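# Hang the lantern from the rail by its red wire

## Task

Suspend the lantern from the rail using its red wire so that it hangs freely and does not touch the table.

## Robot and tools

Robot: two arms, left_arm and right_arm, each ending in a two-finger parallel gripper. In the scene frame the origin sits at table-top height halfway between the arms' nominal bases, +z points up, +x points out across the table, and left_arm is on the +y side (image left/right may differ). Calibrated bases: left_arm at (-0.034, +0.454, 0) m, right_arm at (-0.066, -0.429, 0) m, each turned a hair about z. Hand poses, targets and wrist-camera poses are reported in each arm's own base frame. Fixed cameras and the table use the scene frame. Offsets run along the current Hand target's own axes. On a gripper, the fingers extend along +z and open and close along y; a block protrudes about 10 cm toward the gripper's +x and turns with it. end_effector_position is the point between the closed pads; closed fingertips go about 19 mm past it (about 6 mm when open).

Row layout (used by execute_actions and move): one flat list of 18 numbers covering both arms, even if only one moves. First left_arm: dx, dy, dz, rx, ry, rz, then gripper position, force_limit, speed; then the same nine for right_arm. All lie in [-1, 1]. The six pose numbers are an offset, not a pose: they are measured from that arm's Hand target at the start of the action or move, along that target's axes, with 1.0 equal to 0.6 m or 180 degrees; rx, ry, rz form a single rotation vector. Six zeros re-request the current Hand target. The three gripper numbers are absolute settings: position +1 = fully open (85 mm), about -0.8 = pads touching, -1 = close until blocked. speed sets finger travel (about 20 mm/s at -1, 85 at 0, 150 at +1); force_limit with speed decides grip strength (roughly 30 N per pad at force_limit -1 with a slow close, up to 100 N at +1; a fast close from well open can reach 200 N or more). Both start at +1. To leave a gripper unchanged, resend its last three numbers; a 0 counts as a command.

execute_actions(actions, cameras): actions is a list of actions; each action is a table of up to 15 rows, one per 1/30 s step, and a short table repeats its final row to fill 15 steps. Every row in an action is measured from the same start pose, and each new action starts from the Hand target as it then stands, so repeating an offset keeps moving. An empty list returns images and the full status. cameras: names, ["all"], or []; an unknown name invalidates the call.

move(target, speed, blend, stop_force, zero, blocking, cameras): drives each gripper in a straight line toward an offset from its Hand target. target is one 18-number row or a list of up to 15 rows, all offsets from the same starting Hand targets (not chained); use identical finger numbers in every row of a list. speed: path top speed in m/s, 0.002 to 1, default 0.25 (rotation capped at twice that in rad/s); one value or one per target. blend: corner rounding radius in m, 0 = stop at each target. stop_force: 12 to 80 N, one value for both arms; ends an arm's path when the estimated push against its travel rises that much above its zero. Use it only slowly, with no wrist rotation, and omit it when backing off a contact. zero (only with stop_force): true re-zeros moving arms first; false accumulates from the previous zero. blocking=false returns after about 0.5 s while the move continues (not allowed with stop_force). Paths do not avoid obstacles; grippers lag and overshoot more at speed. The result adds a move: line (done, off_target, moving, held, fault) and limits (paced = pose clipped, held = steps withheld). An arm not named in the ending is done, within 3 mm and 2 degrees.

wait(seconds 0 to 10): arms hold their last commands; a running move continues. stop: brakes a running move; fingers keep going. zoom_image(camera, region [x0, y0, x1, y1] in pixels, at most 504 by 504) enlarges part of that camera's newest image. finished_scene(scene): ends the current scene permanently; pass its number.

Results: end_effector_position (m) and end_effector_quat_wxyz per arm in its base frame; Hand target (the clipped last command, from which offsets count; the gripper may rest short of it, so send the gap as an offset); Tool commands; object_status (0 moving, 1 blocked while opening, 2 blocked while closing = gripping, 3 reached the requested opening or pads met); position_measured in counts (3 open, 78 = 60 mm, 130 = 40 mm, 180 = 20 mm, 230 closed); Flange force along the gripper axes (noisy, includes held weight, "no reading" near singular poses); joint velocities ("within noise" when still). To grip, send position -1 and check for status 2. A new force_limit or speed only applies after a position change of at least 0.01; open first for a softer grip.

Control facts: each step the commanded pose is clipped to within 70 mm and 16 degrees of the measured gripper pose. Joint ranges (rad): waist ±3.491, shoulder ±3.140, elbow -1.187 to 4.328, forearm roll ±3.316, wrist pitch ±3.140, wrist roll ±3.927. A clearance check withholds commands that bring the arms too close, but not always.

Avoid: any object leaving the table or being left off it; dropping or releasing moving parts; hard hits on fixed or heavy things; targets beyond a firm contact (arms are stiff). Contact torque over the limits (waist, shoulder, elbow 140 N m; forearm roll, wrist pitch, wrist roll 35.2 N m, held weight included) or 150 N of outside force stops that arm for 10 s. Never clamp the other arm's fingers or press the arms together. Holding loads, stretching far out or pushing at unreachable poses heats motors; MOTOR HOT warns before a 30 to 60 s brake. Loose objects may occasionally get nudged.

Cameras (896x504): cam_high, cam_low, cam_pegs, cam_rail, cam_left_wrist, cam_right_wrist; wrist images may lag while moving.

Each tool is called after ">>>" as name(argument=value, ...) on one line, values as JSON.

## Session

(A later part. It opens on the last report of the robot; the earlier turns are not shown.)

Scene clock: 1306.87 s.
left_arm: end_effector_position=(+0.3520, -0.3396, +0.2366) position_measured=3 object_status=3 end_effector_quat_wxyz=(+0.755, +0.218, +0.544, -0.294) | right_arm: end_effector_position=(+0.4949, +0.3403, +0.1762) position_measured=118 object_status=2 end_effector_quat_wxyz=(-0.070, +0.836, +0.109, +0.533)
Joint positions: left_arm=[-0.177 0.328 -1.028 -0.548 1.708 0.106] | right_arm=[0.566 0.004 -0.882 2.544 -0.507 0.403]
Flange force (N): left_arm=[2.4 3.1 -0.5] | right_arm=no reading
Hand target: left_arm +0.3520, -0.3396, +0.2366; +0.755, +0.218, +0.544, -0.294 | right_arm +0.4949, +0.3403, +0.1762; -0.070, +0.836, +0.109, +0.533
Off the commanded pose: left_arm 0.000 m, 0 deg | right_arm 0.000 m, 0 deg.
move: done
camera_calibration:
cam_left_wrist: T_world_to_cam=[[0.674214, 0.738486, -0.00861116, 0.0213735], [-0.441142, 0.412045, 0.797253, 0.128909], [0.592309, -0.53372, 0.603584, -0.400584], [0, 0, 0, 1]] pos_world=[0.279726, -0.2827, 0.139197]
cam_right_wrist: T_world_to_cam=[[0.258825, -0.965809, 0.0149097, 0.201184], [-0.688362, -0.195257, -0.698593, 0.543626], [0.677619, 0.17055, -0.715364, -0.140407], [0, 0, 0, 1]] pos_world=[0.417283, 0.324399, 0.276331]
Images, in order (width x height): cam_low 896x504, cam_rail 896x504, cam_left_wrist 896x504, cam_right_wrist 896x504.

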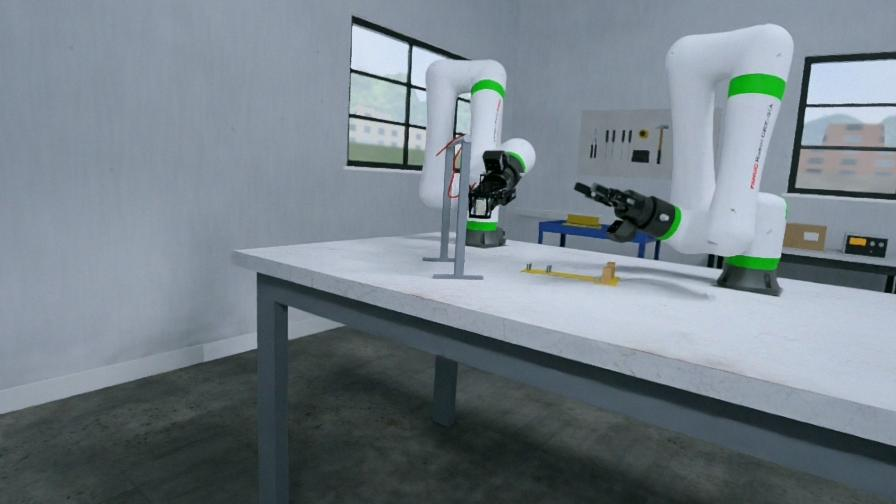

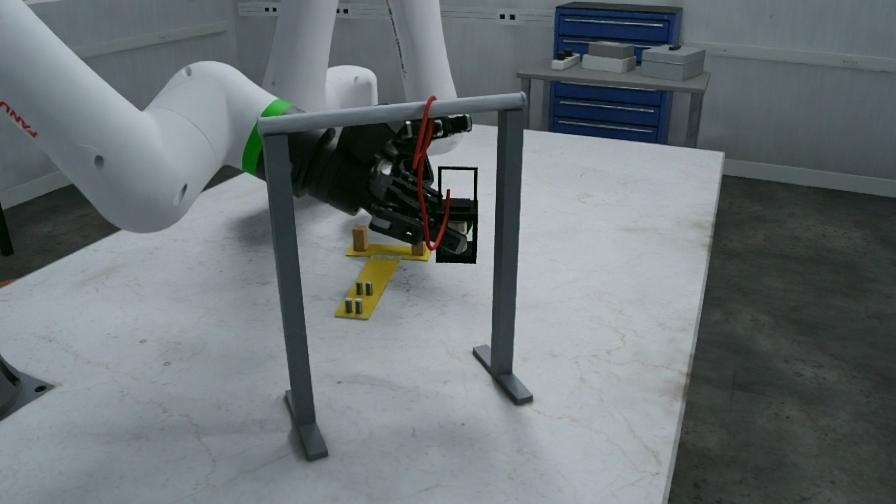

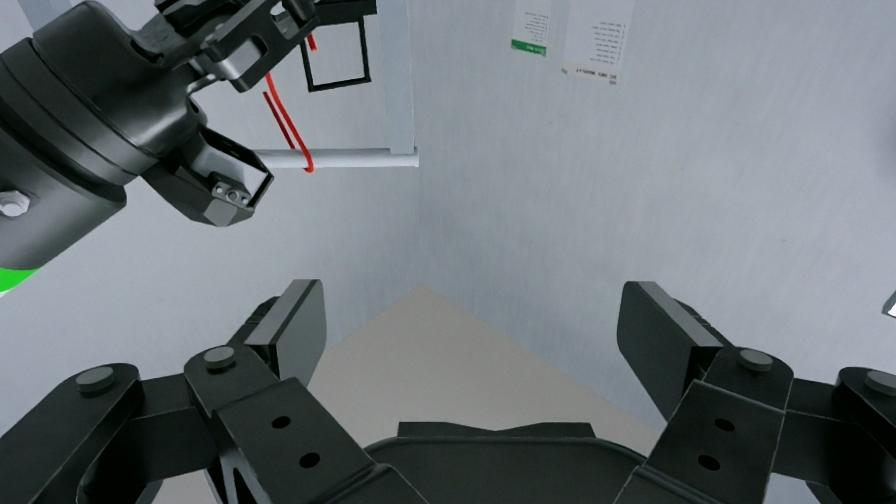

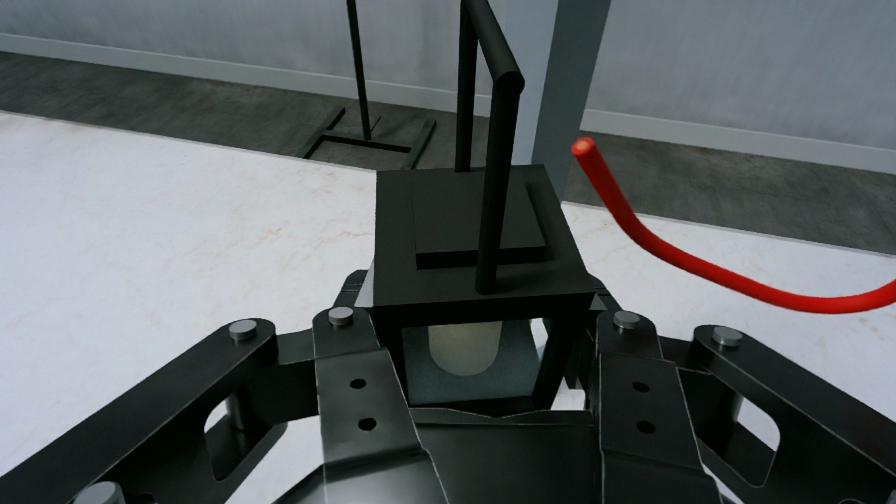

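>>> move(target=[[0,0,0,0,0,0,1,-0.5,0,-0.0122,0.0187,0.0023,0,0,0,-1,-1,-1],[0,0,0,0,0,0,1,-0.5,0,-0.0182,0.035,0.0012,0,0,0,-1,-1,-1]], speed=0.04, blend=0.002, cameras=["cam_low","cam_rail","cam_right_wrist"])

>>> zoom_image(camera="cam_low", region=[430, 130, 530, 220])

>>> zoom_image(camera="cam_rail", region=[410, 160, 490, 270])

Scene clock: 1322.03 s.
left_arm: end_effector_position=(+0.3520, -0.3396, +0.2366) position_measured=3 object_status=3 end_effector_quat_wxyz=(+0.755, +0.218, +0.544, -0.294) | right_arm: end_effector_position=(+0.4964, +0.3189, +0.1659) position_measured=118 object_status=2 end_effector_quat_wxyz=(-0.069, +0.836, +0.109, +0.533)
Joint positions: left_arm=[-0.177 0.328 -1.028 -0.548 1.708 0.106] | right_arm=[0.473 -0.013 -0.894 2.707 -0.474 0.3]
Flange force (N): left_arm=[2.2 2.4 0.1] | right_arm=no reading
Hand target: left_arm +0.3520, -0.3396, +0.2366; +0.755, +0.218, +0.544, -0.294 | right_arm +0.4964, +0.3189, +0.1660; -0.070, +0.836, +0.109, +0.533
Off the commanded pose: left_arm 0.000 m, 0 deg | right_arm 0.000 m, 0 deg.
move: done
camera_calibration:
cam_right_wrist: T_world_to_cam=[[0.258745, -0.965828, 0.0150974, 0.180296], [-0.688417, -0.195346, -0.698514, 0.533245], [0.677593, 0.170344, -0.715437, -0.144981], [0, 0, 0, 1]] pos_world=[0.418682, 0.302998, 0.266032]
Images, in order (width x height): cam_low 896x504, cam_rail 896x504, cam_right_wrist 896x504.

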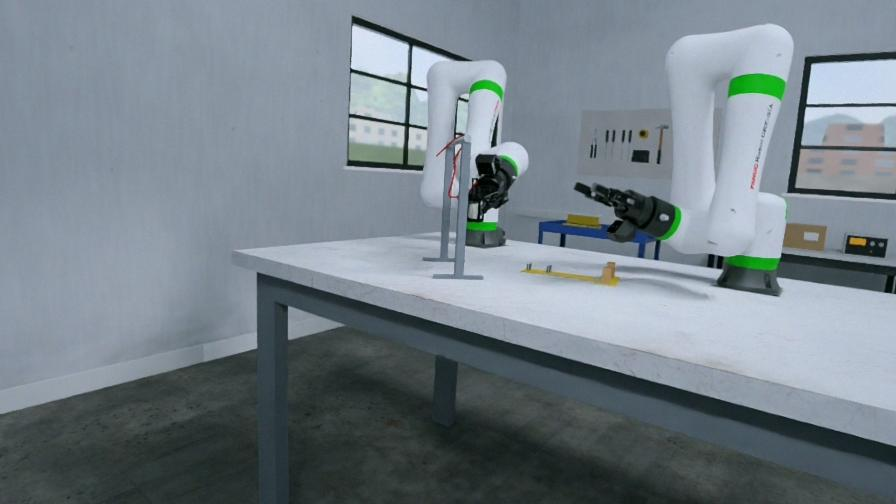

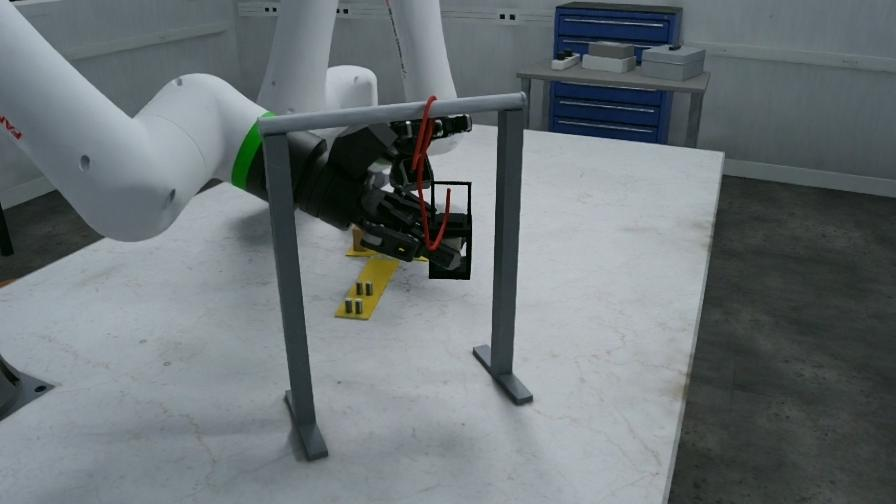

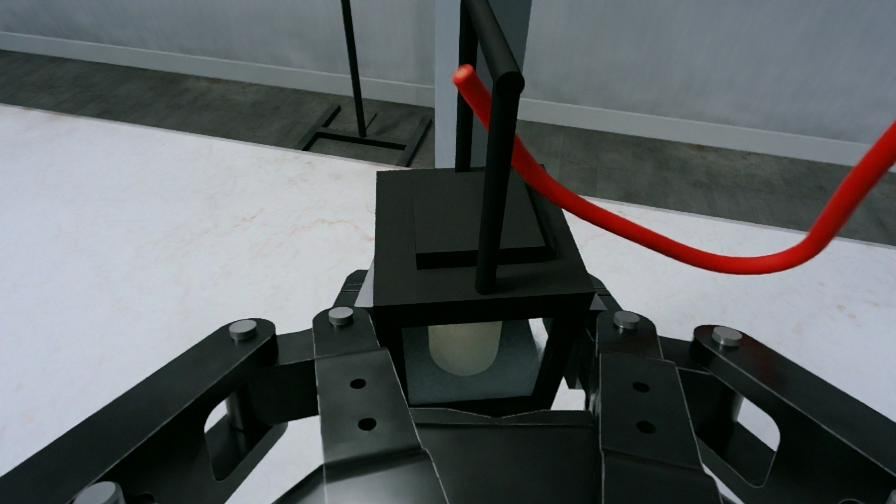

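Scaled by 5.040.

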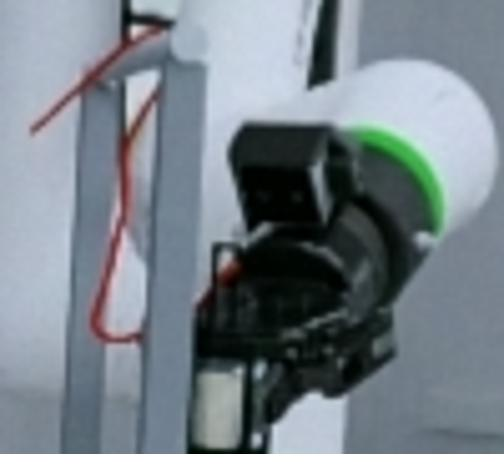

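Scaled by 4.582.

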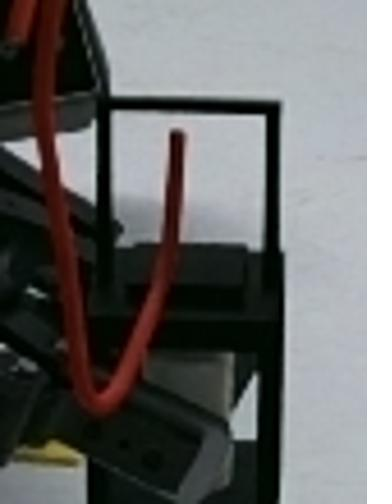

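>>> move(target=[[0,0,0,0,0,0,1,-0.5,0,-0.0248,0.0134,0.01,0,0,0,-1,-1,-1],[0,0,0,0,0,0,1,-0.5,0,-0.0378,0.0318,0.0137,0,0,0,-1,-1,-1]], speed=0.05, blend=0.003, cameras=["cam_low","cam_rail","cam_right_wrist"])

>>> zoom_image(camera="cam_low", region=[430, 130, 530, 220])

>>> zoom_image(camera="cam_rail", region=[240, 80, 540, 290])

Scene clock: 1329.37 s.
left_arm: end_effector_position=(+0.3520, -0.3396, +0.2366) position_measured=3 object_status=3 end_effector_quat_wxyz=(+0.755, +0.218, +0.544, -0.294) | right_arm: end_effector_position=(+0.4992, +0.3000, +0.1418) position_measured=118 object_status=2 end_effector_quat_wxyz=(-0.069, +0.836, +0.109, +0.533)
Joint positions: left_arm=[-0.177 0.328 -1.028 -0.548 1.708 0.106] | right_arm=[0.385 0.016 -0.897 2.895 -0.486 0.165]
Flange force (N): left_arm=[2.0 3.4 -0.7] | right_arm=no reading
Hand target: left_arm +0.3520, -0.3396, +0.2366; +0.755, +0.218, +0.544, -0.294 | right_arm +0.4993, +0.3000, +0.1419; -0.070, +0.836, +0.109, +0.533
Off the commanded pose: left_arm 0.000 m, 0 deg | right_arm 0.000 m, 0 deg.
move: done
camera_calibration:
cam_right_wrist: T_world_to_cam=[[0.258765, -0.965823, 0.0150789, 0.16165], [-0.688511, -0.195371, -0.698415, 0.514737], [0.677491, 0.170343, -0.715535, -0.160901], [0, 0, 0, 1]] pos_world=[0.421582, 0.284098, 0.241932]
Images, in order (width x height): cam_low 896x504, cam_rail 896x504, cam_right_wrist 896x504.

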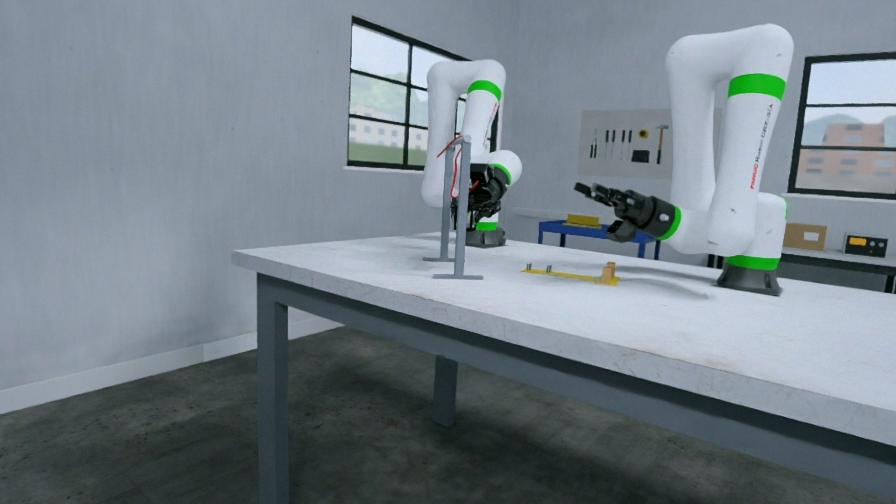

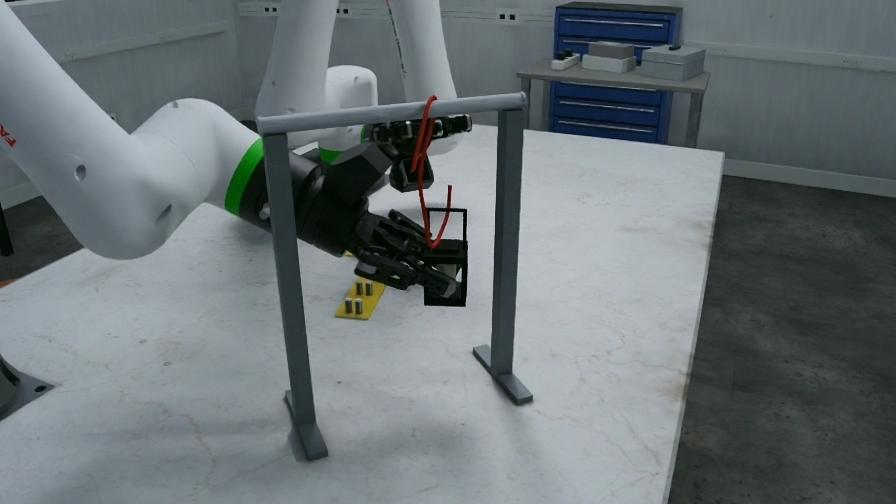

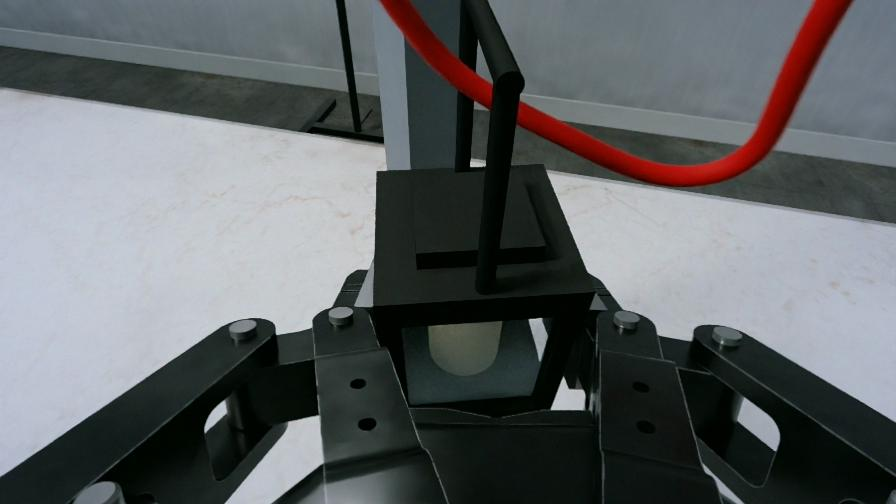

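Scaled by 5.040.

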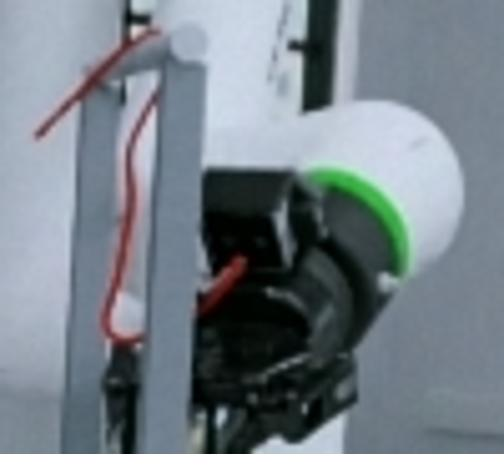

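Scaled by 1.680.

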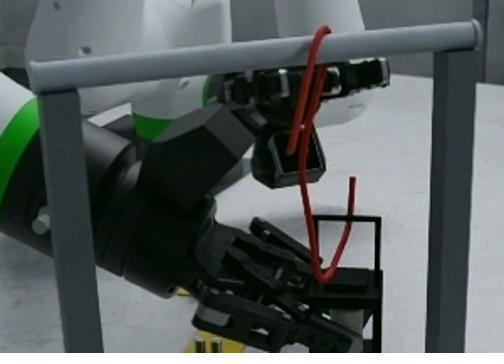

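>>> move(target=[[0,0,0,0,0,0,1,-0.5,0,-0.0163,0.0328,0.003,0,0,0,-1,-1,-1]], speed=0.05, cameras=["cam_high","cam_low","cam_rail","cam_right_wrist"])

>>> zoom_image(camera="cam_low", region=[430, 130, 530, 220])

>>> zoom_image(camera="cam_rail", region=[240, 80, 540, 290])

Scene clock: 1337.00 s.
left_arm: end_effector_position=(+0.3520, -0.3396, +0.2366) position_measured=3 object_status=3 end_effector_quat_wxyz=(+0.755, +0.218, +0.544, -0.294) | right_arm: end_effector_position=(+0.5019, +0.2803, +0.1323) position_measured=118 object_status=2 end_effector_quat_wxyz=(-0.070, +0.836, +0.109, +0.533)
Joint positions: left_arm=[-0.177 0.328 -1.028 -0.548 1.708 0.106] | right_arm=[0.306 0.012 -0.893 3.048 -0.47 0.064]
Flange force (N): left_arm=[3.3 3.0 -0.3] | right_arm=no reading
Hand target: left_arm +0.3520, -0.3396, +0.2366; +0.755, +0.218, +0.544, -0.294 | right_arm +0.5019, +0.2803, +0.1323; -0.070, +0.836, +0.109, +0.533
Off the commanded pose: left_arm 0.000 m, 0 deg | right_arm 0.000 m, 0 deg.
move: done
camera_calibration:
cam_right_wrist: T_world_to_cam=[[0.25876, -0.965826, 0.0149789, 0.14212], [-0.688376, -0.195261, -0.698579, 0.505995], [0.67763, 0.170453, -0.715376, -0.16623], [0, 0, 0, 1]] pos_world=[0.424182, 0.264399, 0.232432]
Images, in order (width x height): cam_high 896x504, cam_low 896x504, cam_rail 896x504, cam_right_wrist 896x504.

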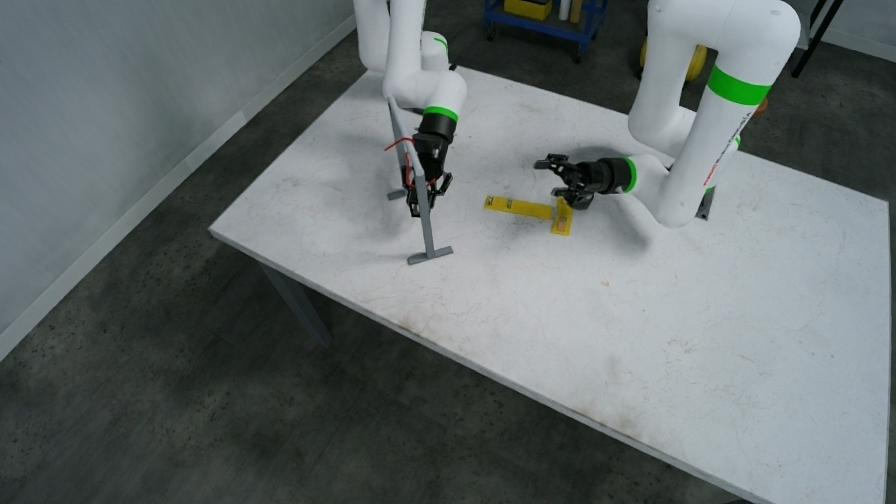

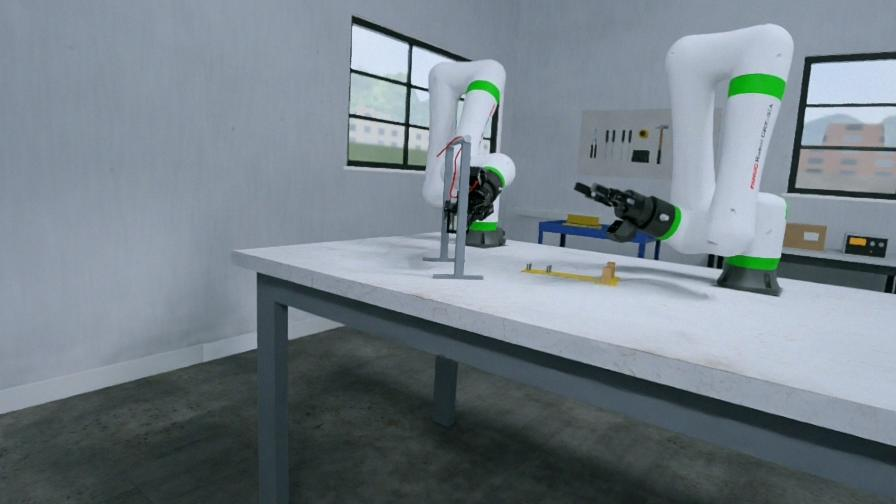

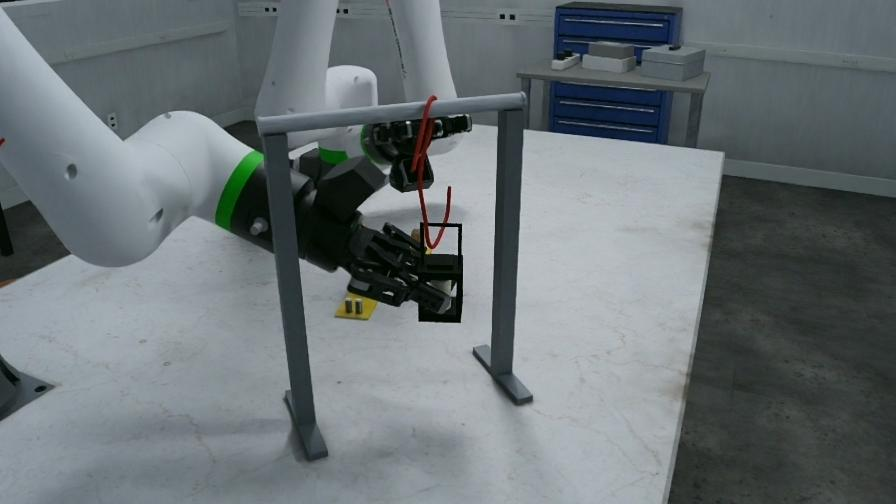

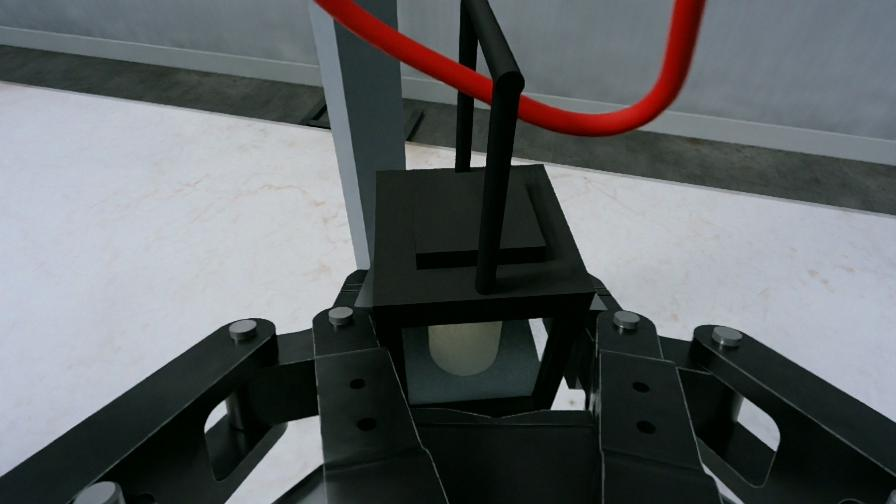

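Scaled by 5.040.

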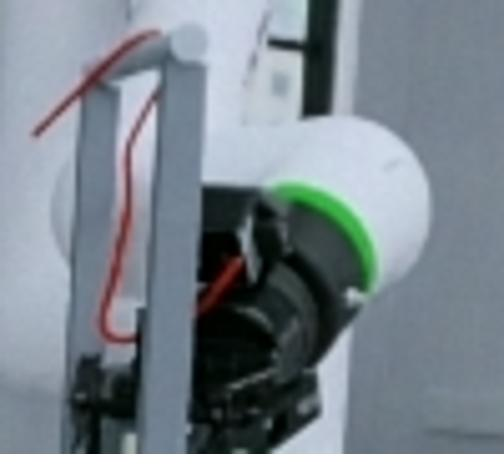

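Scaled by 1.680.

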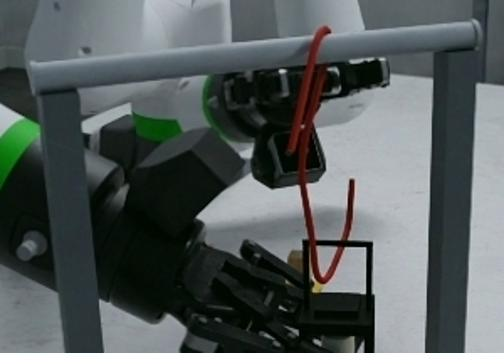

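>>> move(target=[[0,0,0,0,0,0,1,-0.5,0,-0.0123,0.0237,0.002,-0.0805,0,0.0375,-1,-1,-1]], speed=0.04, cameras=["cam_high","cam_low","cam_rail","cam_right_wrist"])

>>> zoom_image(camera="cam_high", region=[360, 80, 500, 280])

>>> zoom_image(camera="cam_rail", region=[370, 80, 530, 350])

Scene clock: 1353.97 s.
left_arm: end_effector_position=(+0.3520, -0.3396, +0.2366) position_measured=3 object_status=3 end_effector_quat_wxyz=(+0.755, +0.218, +0.544, -0.294) | right_arm: end_effector_position=(+0.5035, +0.2660, +0.1251) position_measured=118 object_status=2 end_effector_quat_wxyz=(+0.005, +0.843, -0.009, +0.537)
Joint positions: left_arm=[-0.177 0.328 -1.028 -0.548 1.708 0.106] | right_arm=[0.664 0.126 -0.968 2.215 -0.799 0.416]
Flange force (N): left_arm=[2.4 2.4 -0.1] | right_arm=[1.1 10.3 7.3]
Hand target: left_arm +0.3520, -0.3396, +0.2366; +0.755, +0.218, +0.544, -0.294 | right_arm +0.5035, +0.2660, +0.1251; +0.005, +0.843, -0.009, +0.537
Off the commanded pose: left_arm 0.000 m, 0 deg | right_arm 0.000 m, 0 deg.
move: done
camera_calibration:
cam_right_wrist: T_world_to_cam=[[-0.0171955, -0.999737, 0.0151492, 0.275947], [-0.715582, 0.00172308, -0.698527, 0.460612], [0.698317, -0.022852, -0.715424, -0.129066], [0, 0, 0, 1]] pos_world=[0.424479, 0.272132, 0.225233]
Images, in order (width x height): cam_high 896x504, cam_low 896x504, cam_rail 896x504, cam_right_wrist 896x504.

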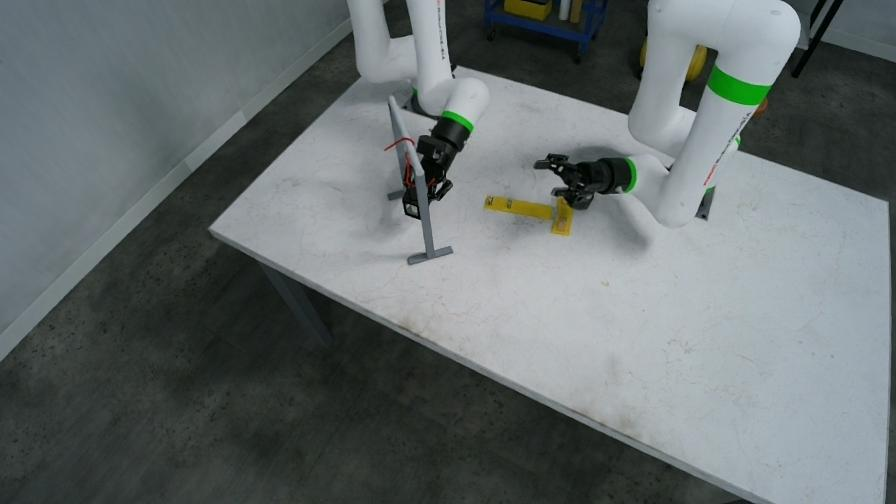

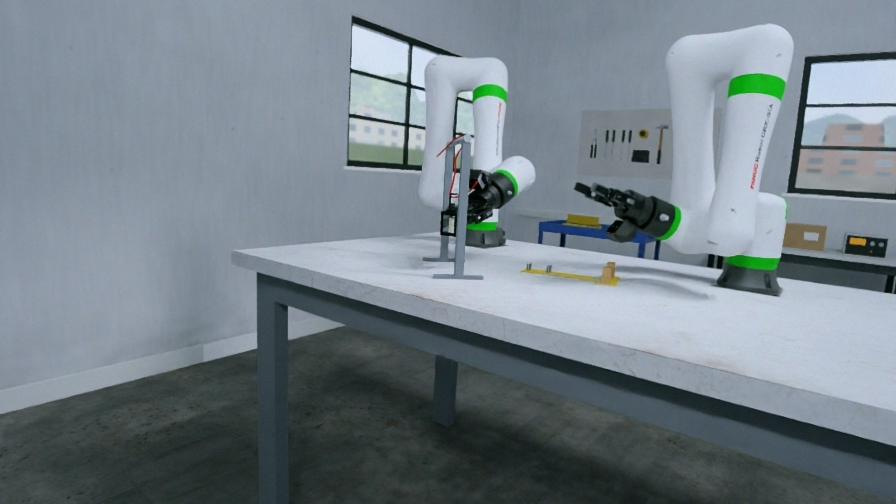

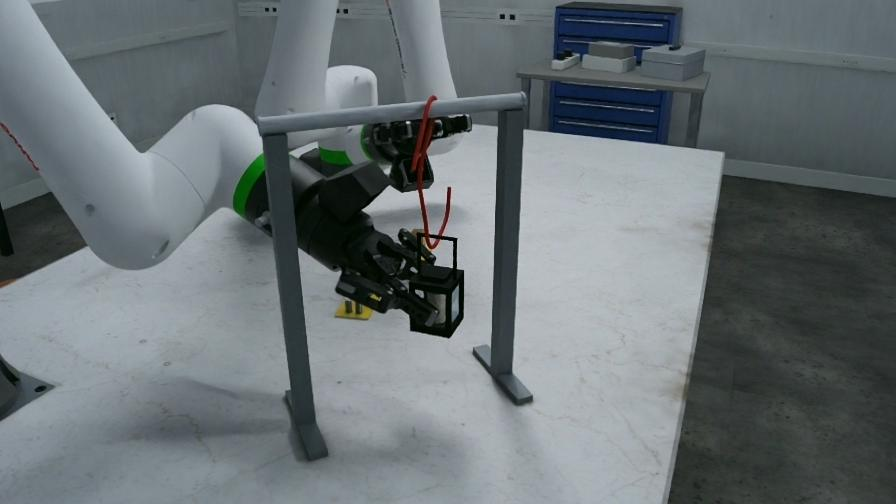

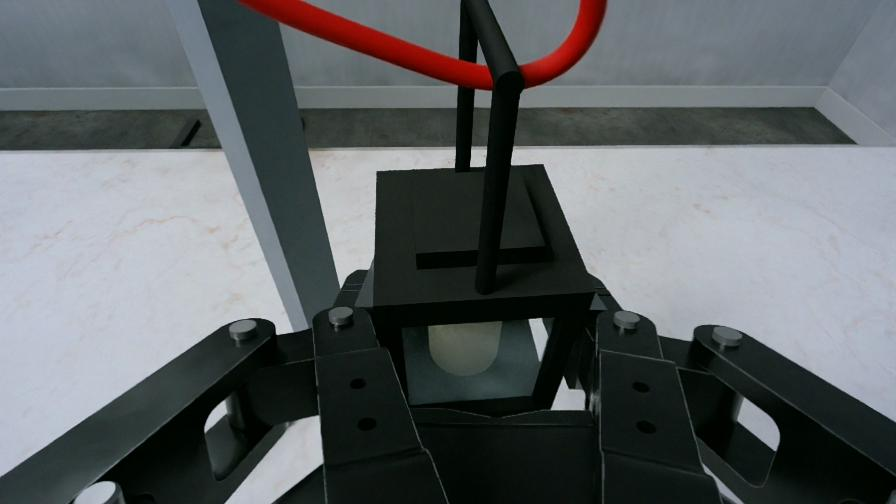

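Scaled by 2.520.

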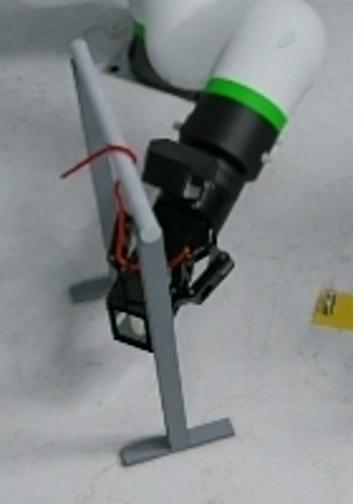

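Scaled by 1.867.

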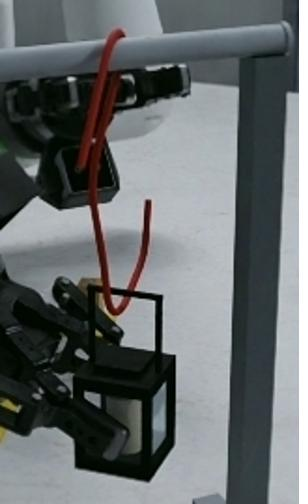

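>>> move(target=[0,0,0,0,0,0,1,-0.5,0,-0.0091,0.004,0.0042,0,0,0,-1,-1,-1], speed=0.03, cameras=["cam_rail","cam_right_wrist","cam_low"])

>>> zoom_image(camera="cam_rail", region=[390, 80, 490, 260])

Scene clock: 1362.70 s.
left_arm: end_effector_position=(+0.3520, -0.3396, +0.2366) position_measured=3 object_status=3 end_effector_quat_wxyz=(+0.755, +0.218, +0.544, -0.294) | right_arm: end_effector_position=(+0.5035, +0.2636, +0.1191) position_measured=118 object_status=2 end_effector_quat_wxyz=(+0.005, +0.843, -0.009, +0.537)
Joint positions: left_arm=[-0.177 0.328 -1.028 -0.548 1.708 0.106] | right_arm=[0.65 0.138 -0.973 2.243 -0.803 0.394]
Flange force (N): left_arm=[3.7 3.1 -0.4] | right_arm=[3.1 10.1 6.4]
Hand target: left_arm +0.3520, -0.3396, +0.2366; +0.755, +0.218, +0.544, -0.294 | right_arm +0.5035, +0.2636, +0.1191; +0.005, +0.843, -0.009, +0.537
Off the commanded pose: left_arm 0.000 m, 0 deg | right_arm 0.000 m, 0 deg.
move: done
camera_calibration:
cam_right_wrist: T_world_to_cam=[[-0.0171955, -0.999737, 0.0151492, 0.273639], [-0.715582, 0.00172308, -0.698527, 0.456425], [0.698317, -0.022852, -0.715424, -0.133413], [0, 0, 0, 1]] pos_world=[0.424479, 0.269732, 0.219233]
Images, in order (width x height): cam_low 896x504, cam_rail 896x504, cam_right_wrist 896x504.

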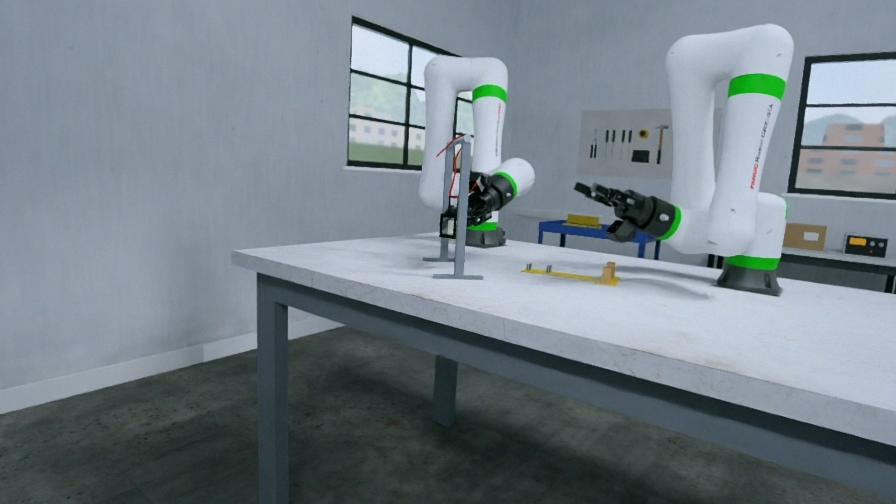

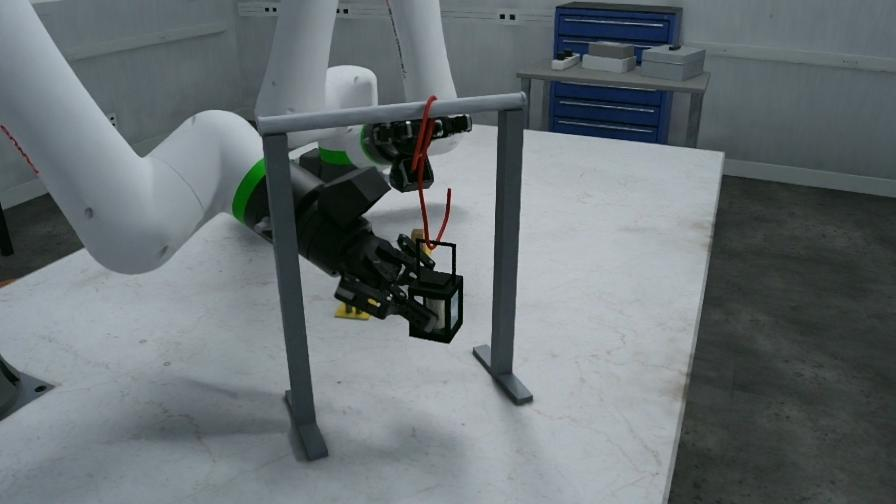

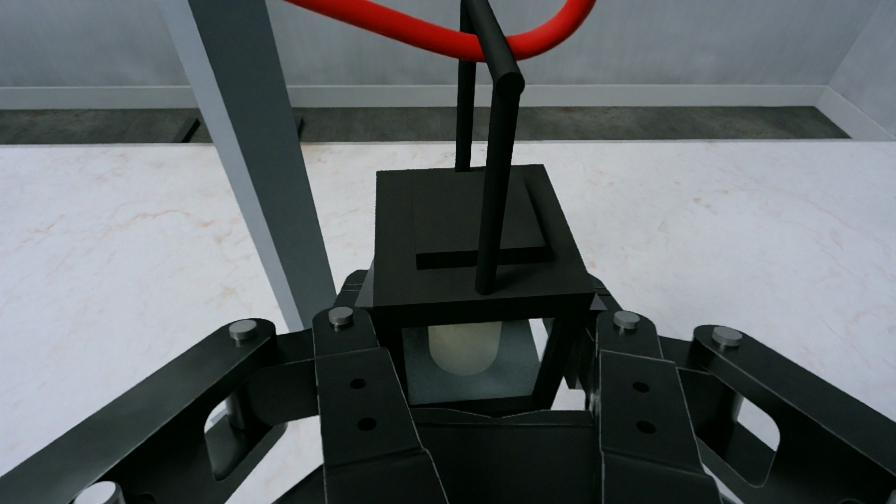

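Scaled by 2.800.

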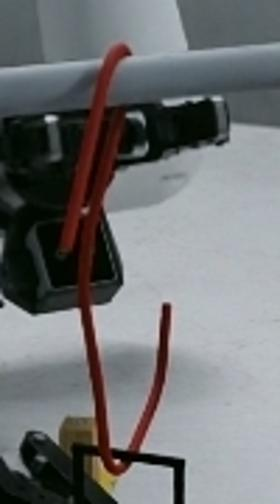

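>>> move(target=[0,0,0,0,0,0,1,-0.5,0,-0.0045,0.002,0.0021,0,0,0,-1,-1,-1], speed=0.02, cameras=["cam_rail","cam_right_wrist"])

>>> zoom_image(camera="cam_rail", region=[390, 80, 490, 260])

>>> zoom_image(camera="cam_right_wrist", region=[350, 0, 650, 150])

Scene clock: 1366.63 s.
left_arm: end_effector_position=(+0.3520, -0.3396, +0.2366) position_measured=3 object_status=3 end_effector_quat_wxyz=(+0.755, +0.218, +0.544, -0.294) | right_arm: end_effector_position=(+0.5034, +0.2624, +0.1161) position_measured=118 object_status=2 end_effector_quat_wxyz=(+0.005, +0.843, -0.009, +0.537)
Joint positions: left_arm=[-0.177 0.328 -1.028 -0.548 1.708 0.106] | right_arm=[0.643 0.143 -0.974 2.257 -0.805 0.383]
Flange force (N): left_arm=[2.9 2.6 0.3] | right_arm=[8.2 10.6 3.8]
Hand target: left_arm +0.3520, -0.3396, +0.2366; +0.755, +0.218, +0.544, -0.294 | right_arm +0.5034, +0.2624, +0.1161; +0.005, +0.843, -0.009, +0.537
Off the commanded pose: left_arm 0.000 m, 0 deg | right_arm 0.000 m, 0 deg.
move: done
camera_calibration:
cam_right_wrist: T_world_to_cam=[[-0.0171955, -0.999737, 0.0151492, 0.272483], [-0.715582, 0.00172308, -0.698527, 0.454259], [0.698317, -0.022852, -0.715424, -0.135517], [0, 0, 0, 1]] pos_world=[0.424379, 0.268532, 0.216233]
Images, in order (width x height): cam_rail 896x504, cam_right_wrist 896x504.

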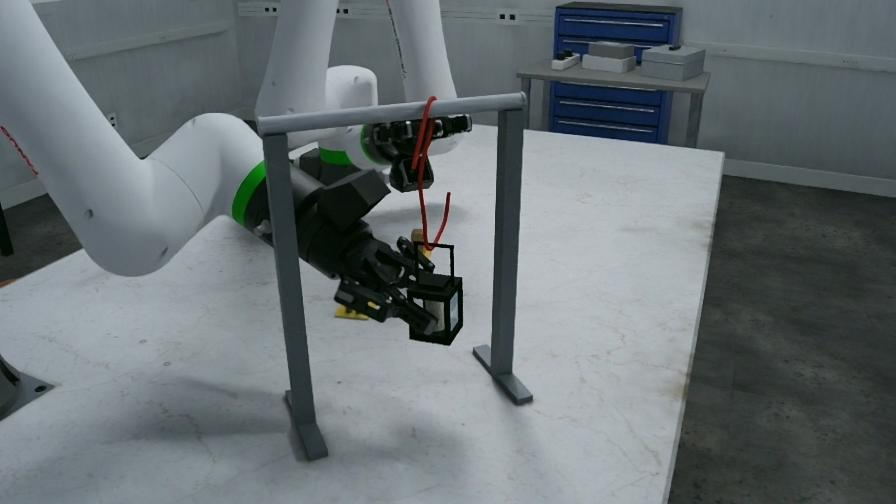

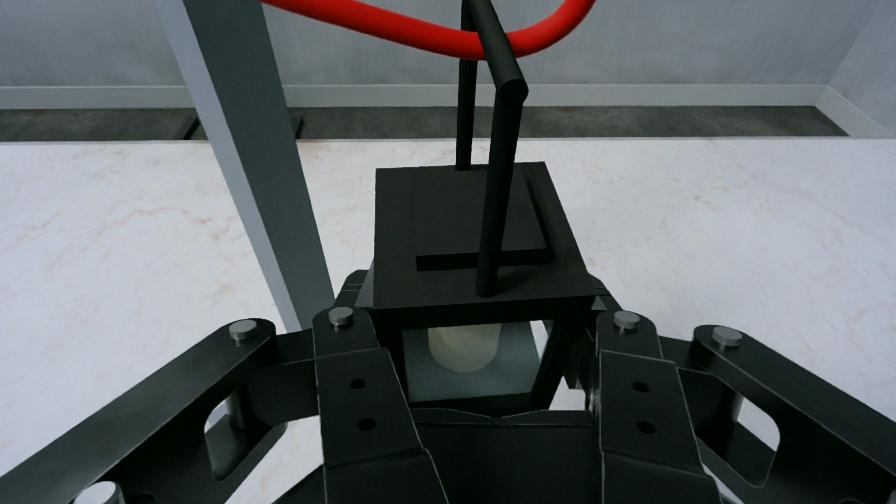

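Scaled by 2.800.

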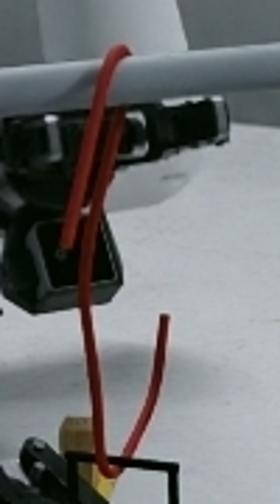

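Scaled by 1.680.

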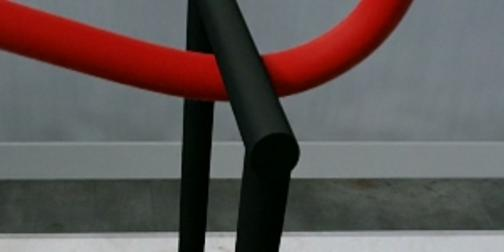

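>>> move(target=[0,0,0,0,0,0,1,-0.5,0,0.0015,0,-0.0007,0,0,0,-1,-1,-1], speed=0.02)

>>> move(target=[0,0,0,0,0,0,1,-0.5,0,0,0,0,0,0,0,0.4,-1,-1], cameras=["cam_high","cam_low","cam_rail","cam_right_wrist"])

>>> zoom_image(camera="cam_rail", region=[370, 80, 530, 350])

Scene clock: 1371.70 s.
left_arm: end_effector_position=(+0.3520, -0.3396, +0.2366) position_measured=3 object_status=3 end_effector_quat_wxyz=(+0.755, +0.218, +0.544, -0.294) | right_arm: end_effector_position=(+0.5034, +0.2624, +0.1171) position_measured=118 object_status=2 end_effector_quat_wxyz=(+0.005, +0.843, -0.009, +0.537)
Joint positions: left_arm=[-0.177 0.328 -1.028 -0.548 1.708 0.106] | right_arm=[0.644 0.141 -0.974 2.254 -0.804 0.386]
Flange force (N): left_arm=[3.6 2.4 -0.3] | right_arm=[6.1 10.3 3.9]
Hand target: left_arm +0.3520, -0.3396, +0.2366; +0.755, +0.218, +0.544, -0.294 | right_arm +0.5034, +0.2624, +0.1171; +0.005, +0.843, -0.009, +0.537
Off the commanded pose: left_arm 0.000 m, 0 deg | right_arm 0.000 m, 0 deg.
move: done

Scene clock: 1372.73 s.
left_arm: end_effector_position=(+0.3520, -0.3396, +0.2366) position_measured=3 object_status=3 end_effector_quat_wxyz=(+0.755, +0.218, +0.544, -0.294) | right_arm: end_effector_position=(+0.5034, +0.2624, +0.1171) position_measured=78 object_status=0 end_effector_quat_wxyz=(+0.005, +0.843, -0.009, +0.537)
Joint positions: left_arm=[-0.177 0.328 -1.028 -0.548 1.708 0.106] | right_arm=[0.644 0.141 -0.974 2.254 -0.804 0.386]
Flange force (N): left_arm=[3.8 3.3 -0.8] | right_arm=[3.2 10.1 6.1]
Hand target: left_arm +0.3520, -0.3396, +0.2366; +0.755, +0.218, +0.544, -0.294 | right_arm +0.5034, +0.2624, +0.1171; +0.005, +0.843, -0.009, +0.537
Off the commanded pose: left_arm 0.000 m, 0 deg | right_arm 0.000 m, 0 deg.
move: done
camera_calibration:
cam_right_wrist: T_world_to_cam=[[-0.0171933, -0.999737, 0.0151516, 0.272466], [-0.715681, 0.00172308, -0.698426, 0.454978], [0.698216, -0.022852, -0.715522, -0.134737], [0, 0, 0, 1]] pos_world=[0.424379, 0.268532, 0.217233]
Images, in order (width x height): cam_high 896x504, cam_low 896x504, cam_rail 896x504, cam_right_wrist 896x504.

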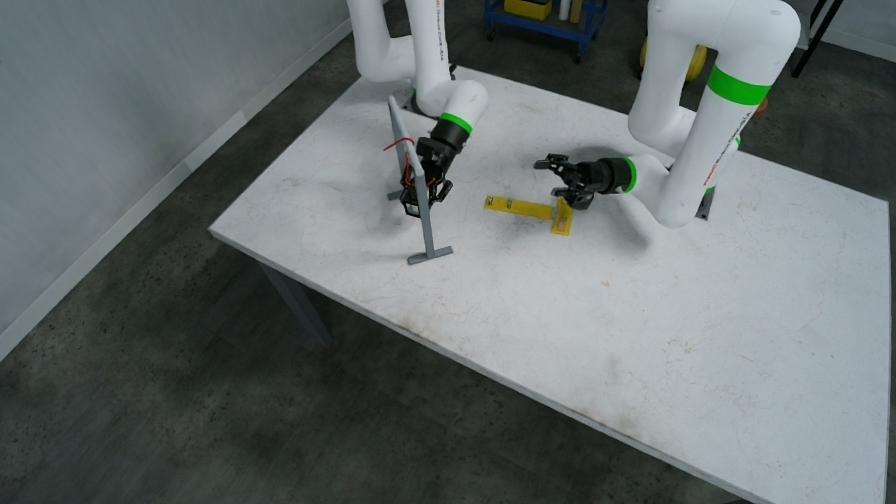

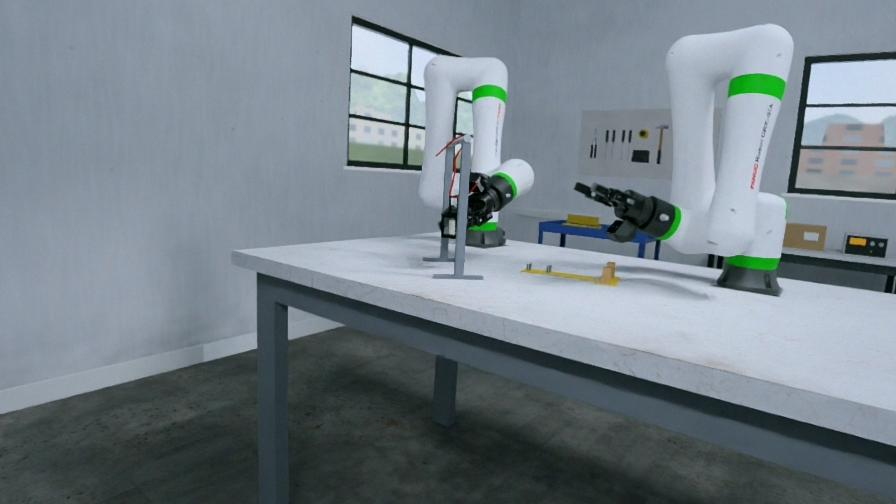

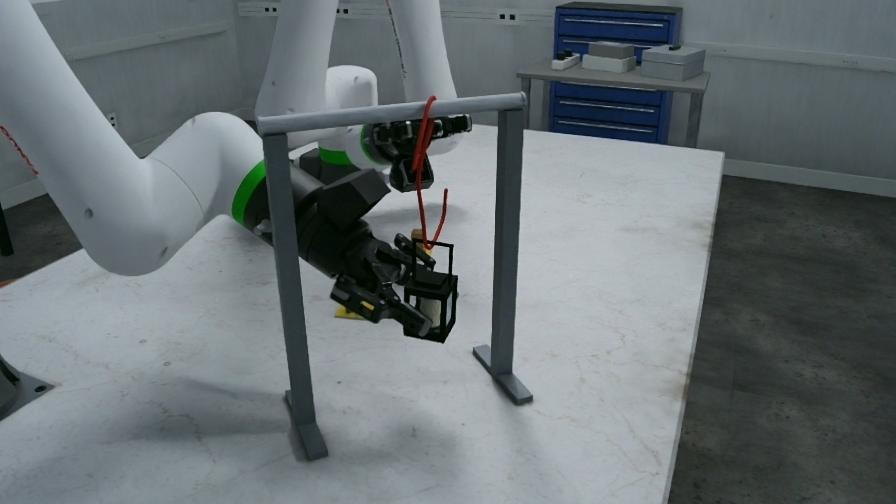

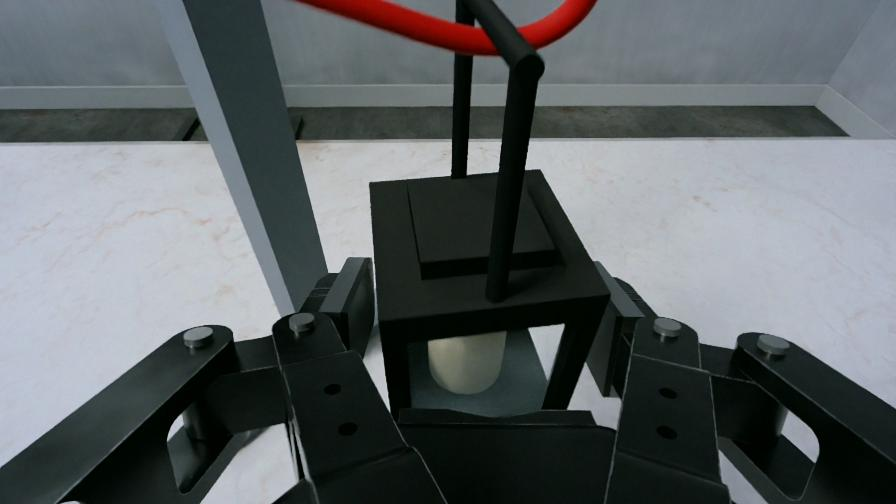

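Scaled by 1.867.

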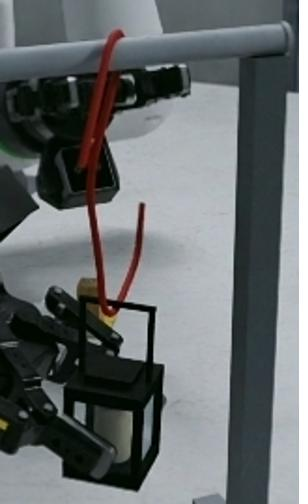

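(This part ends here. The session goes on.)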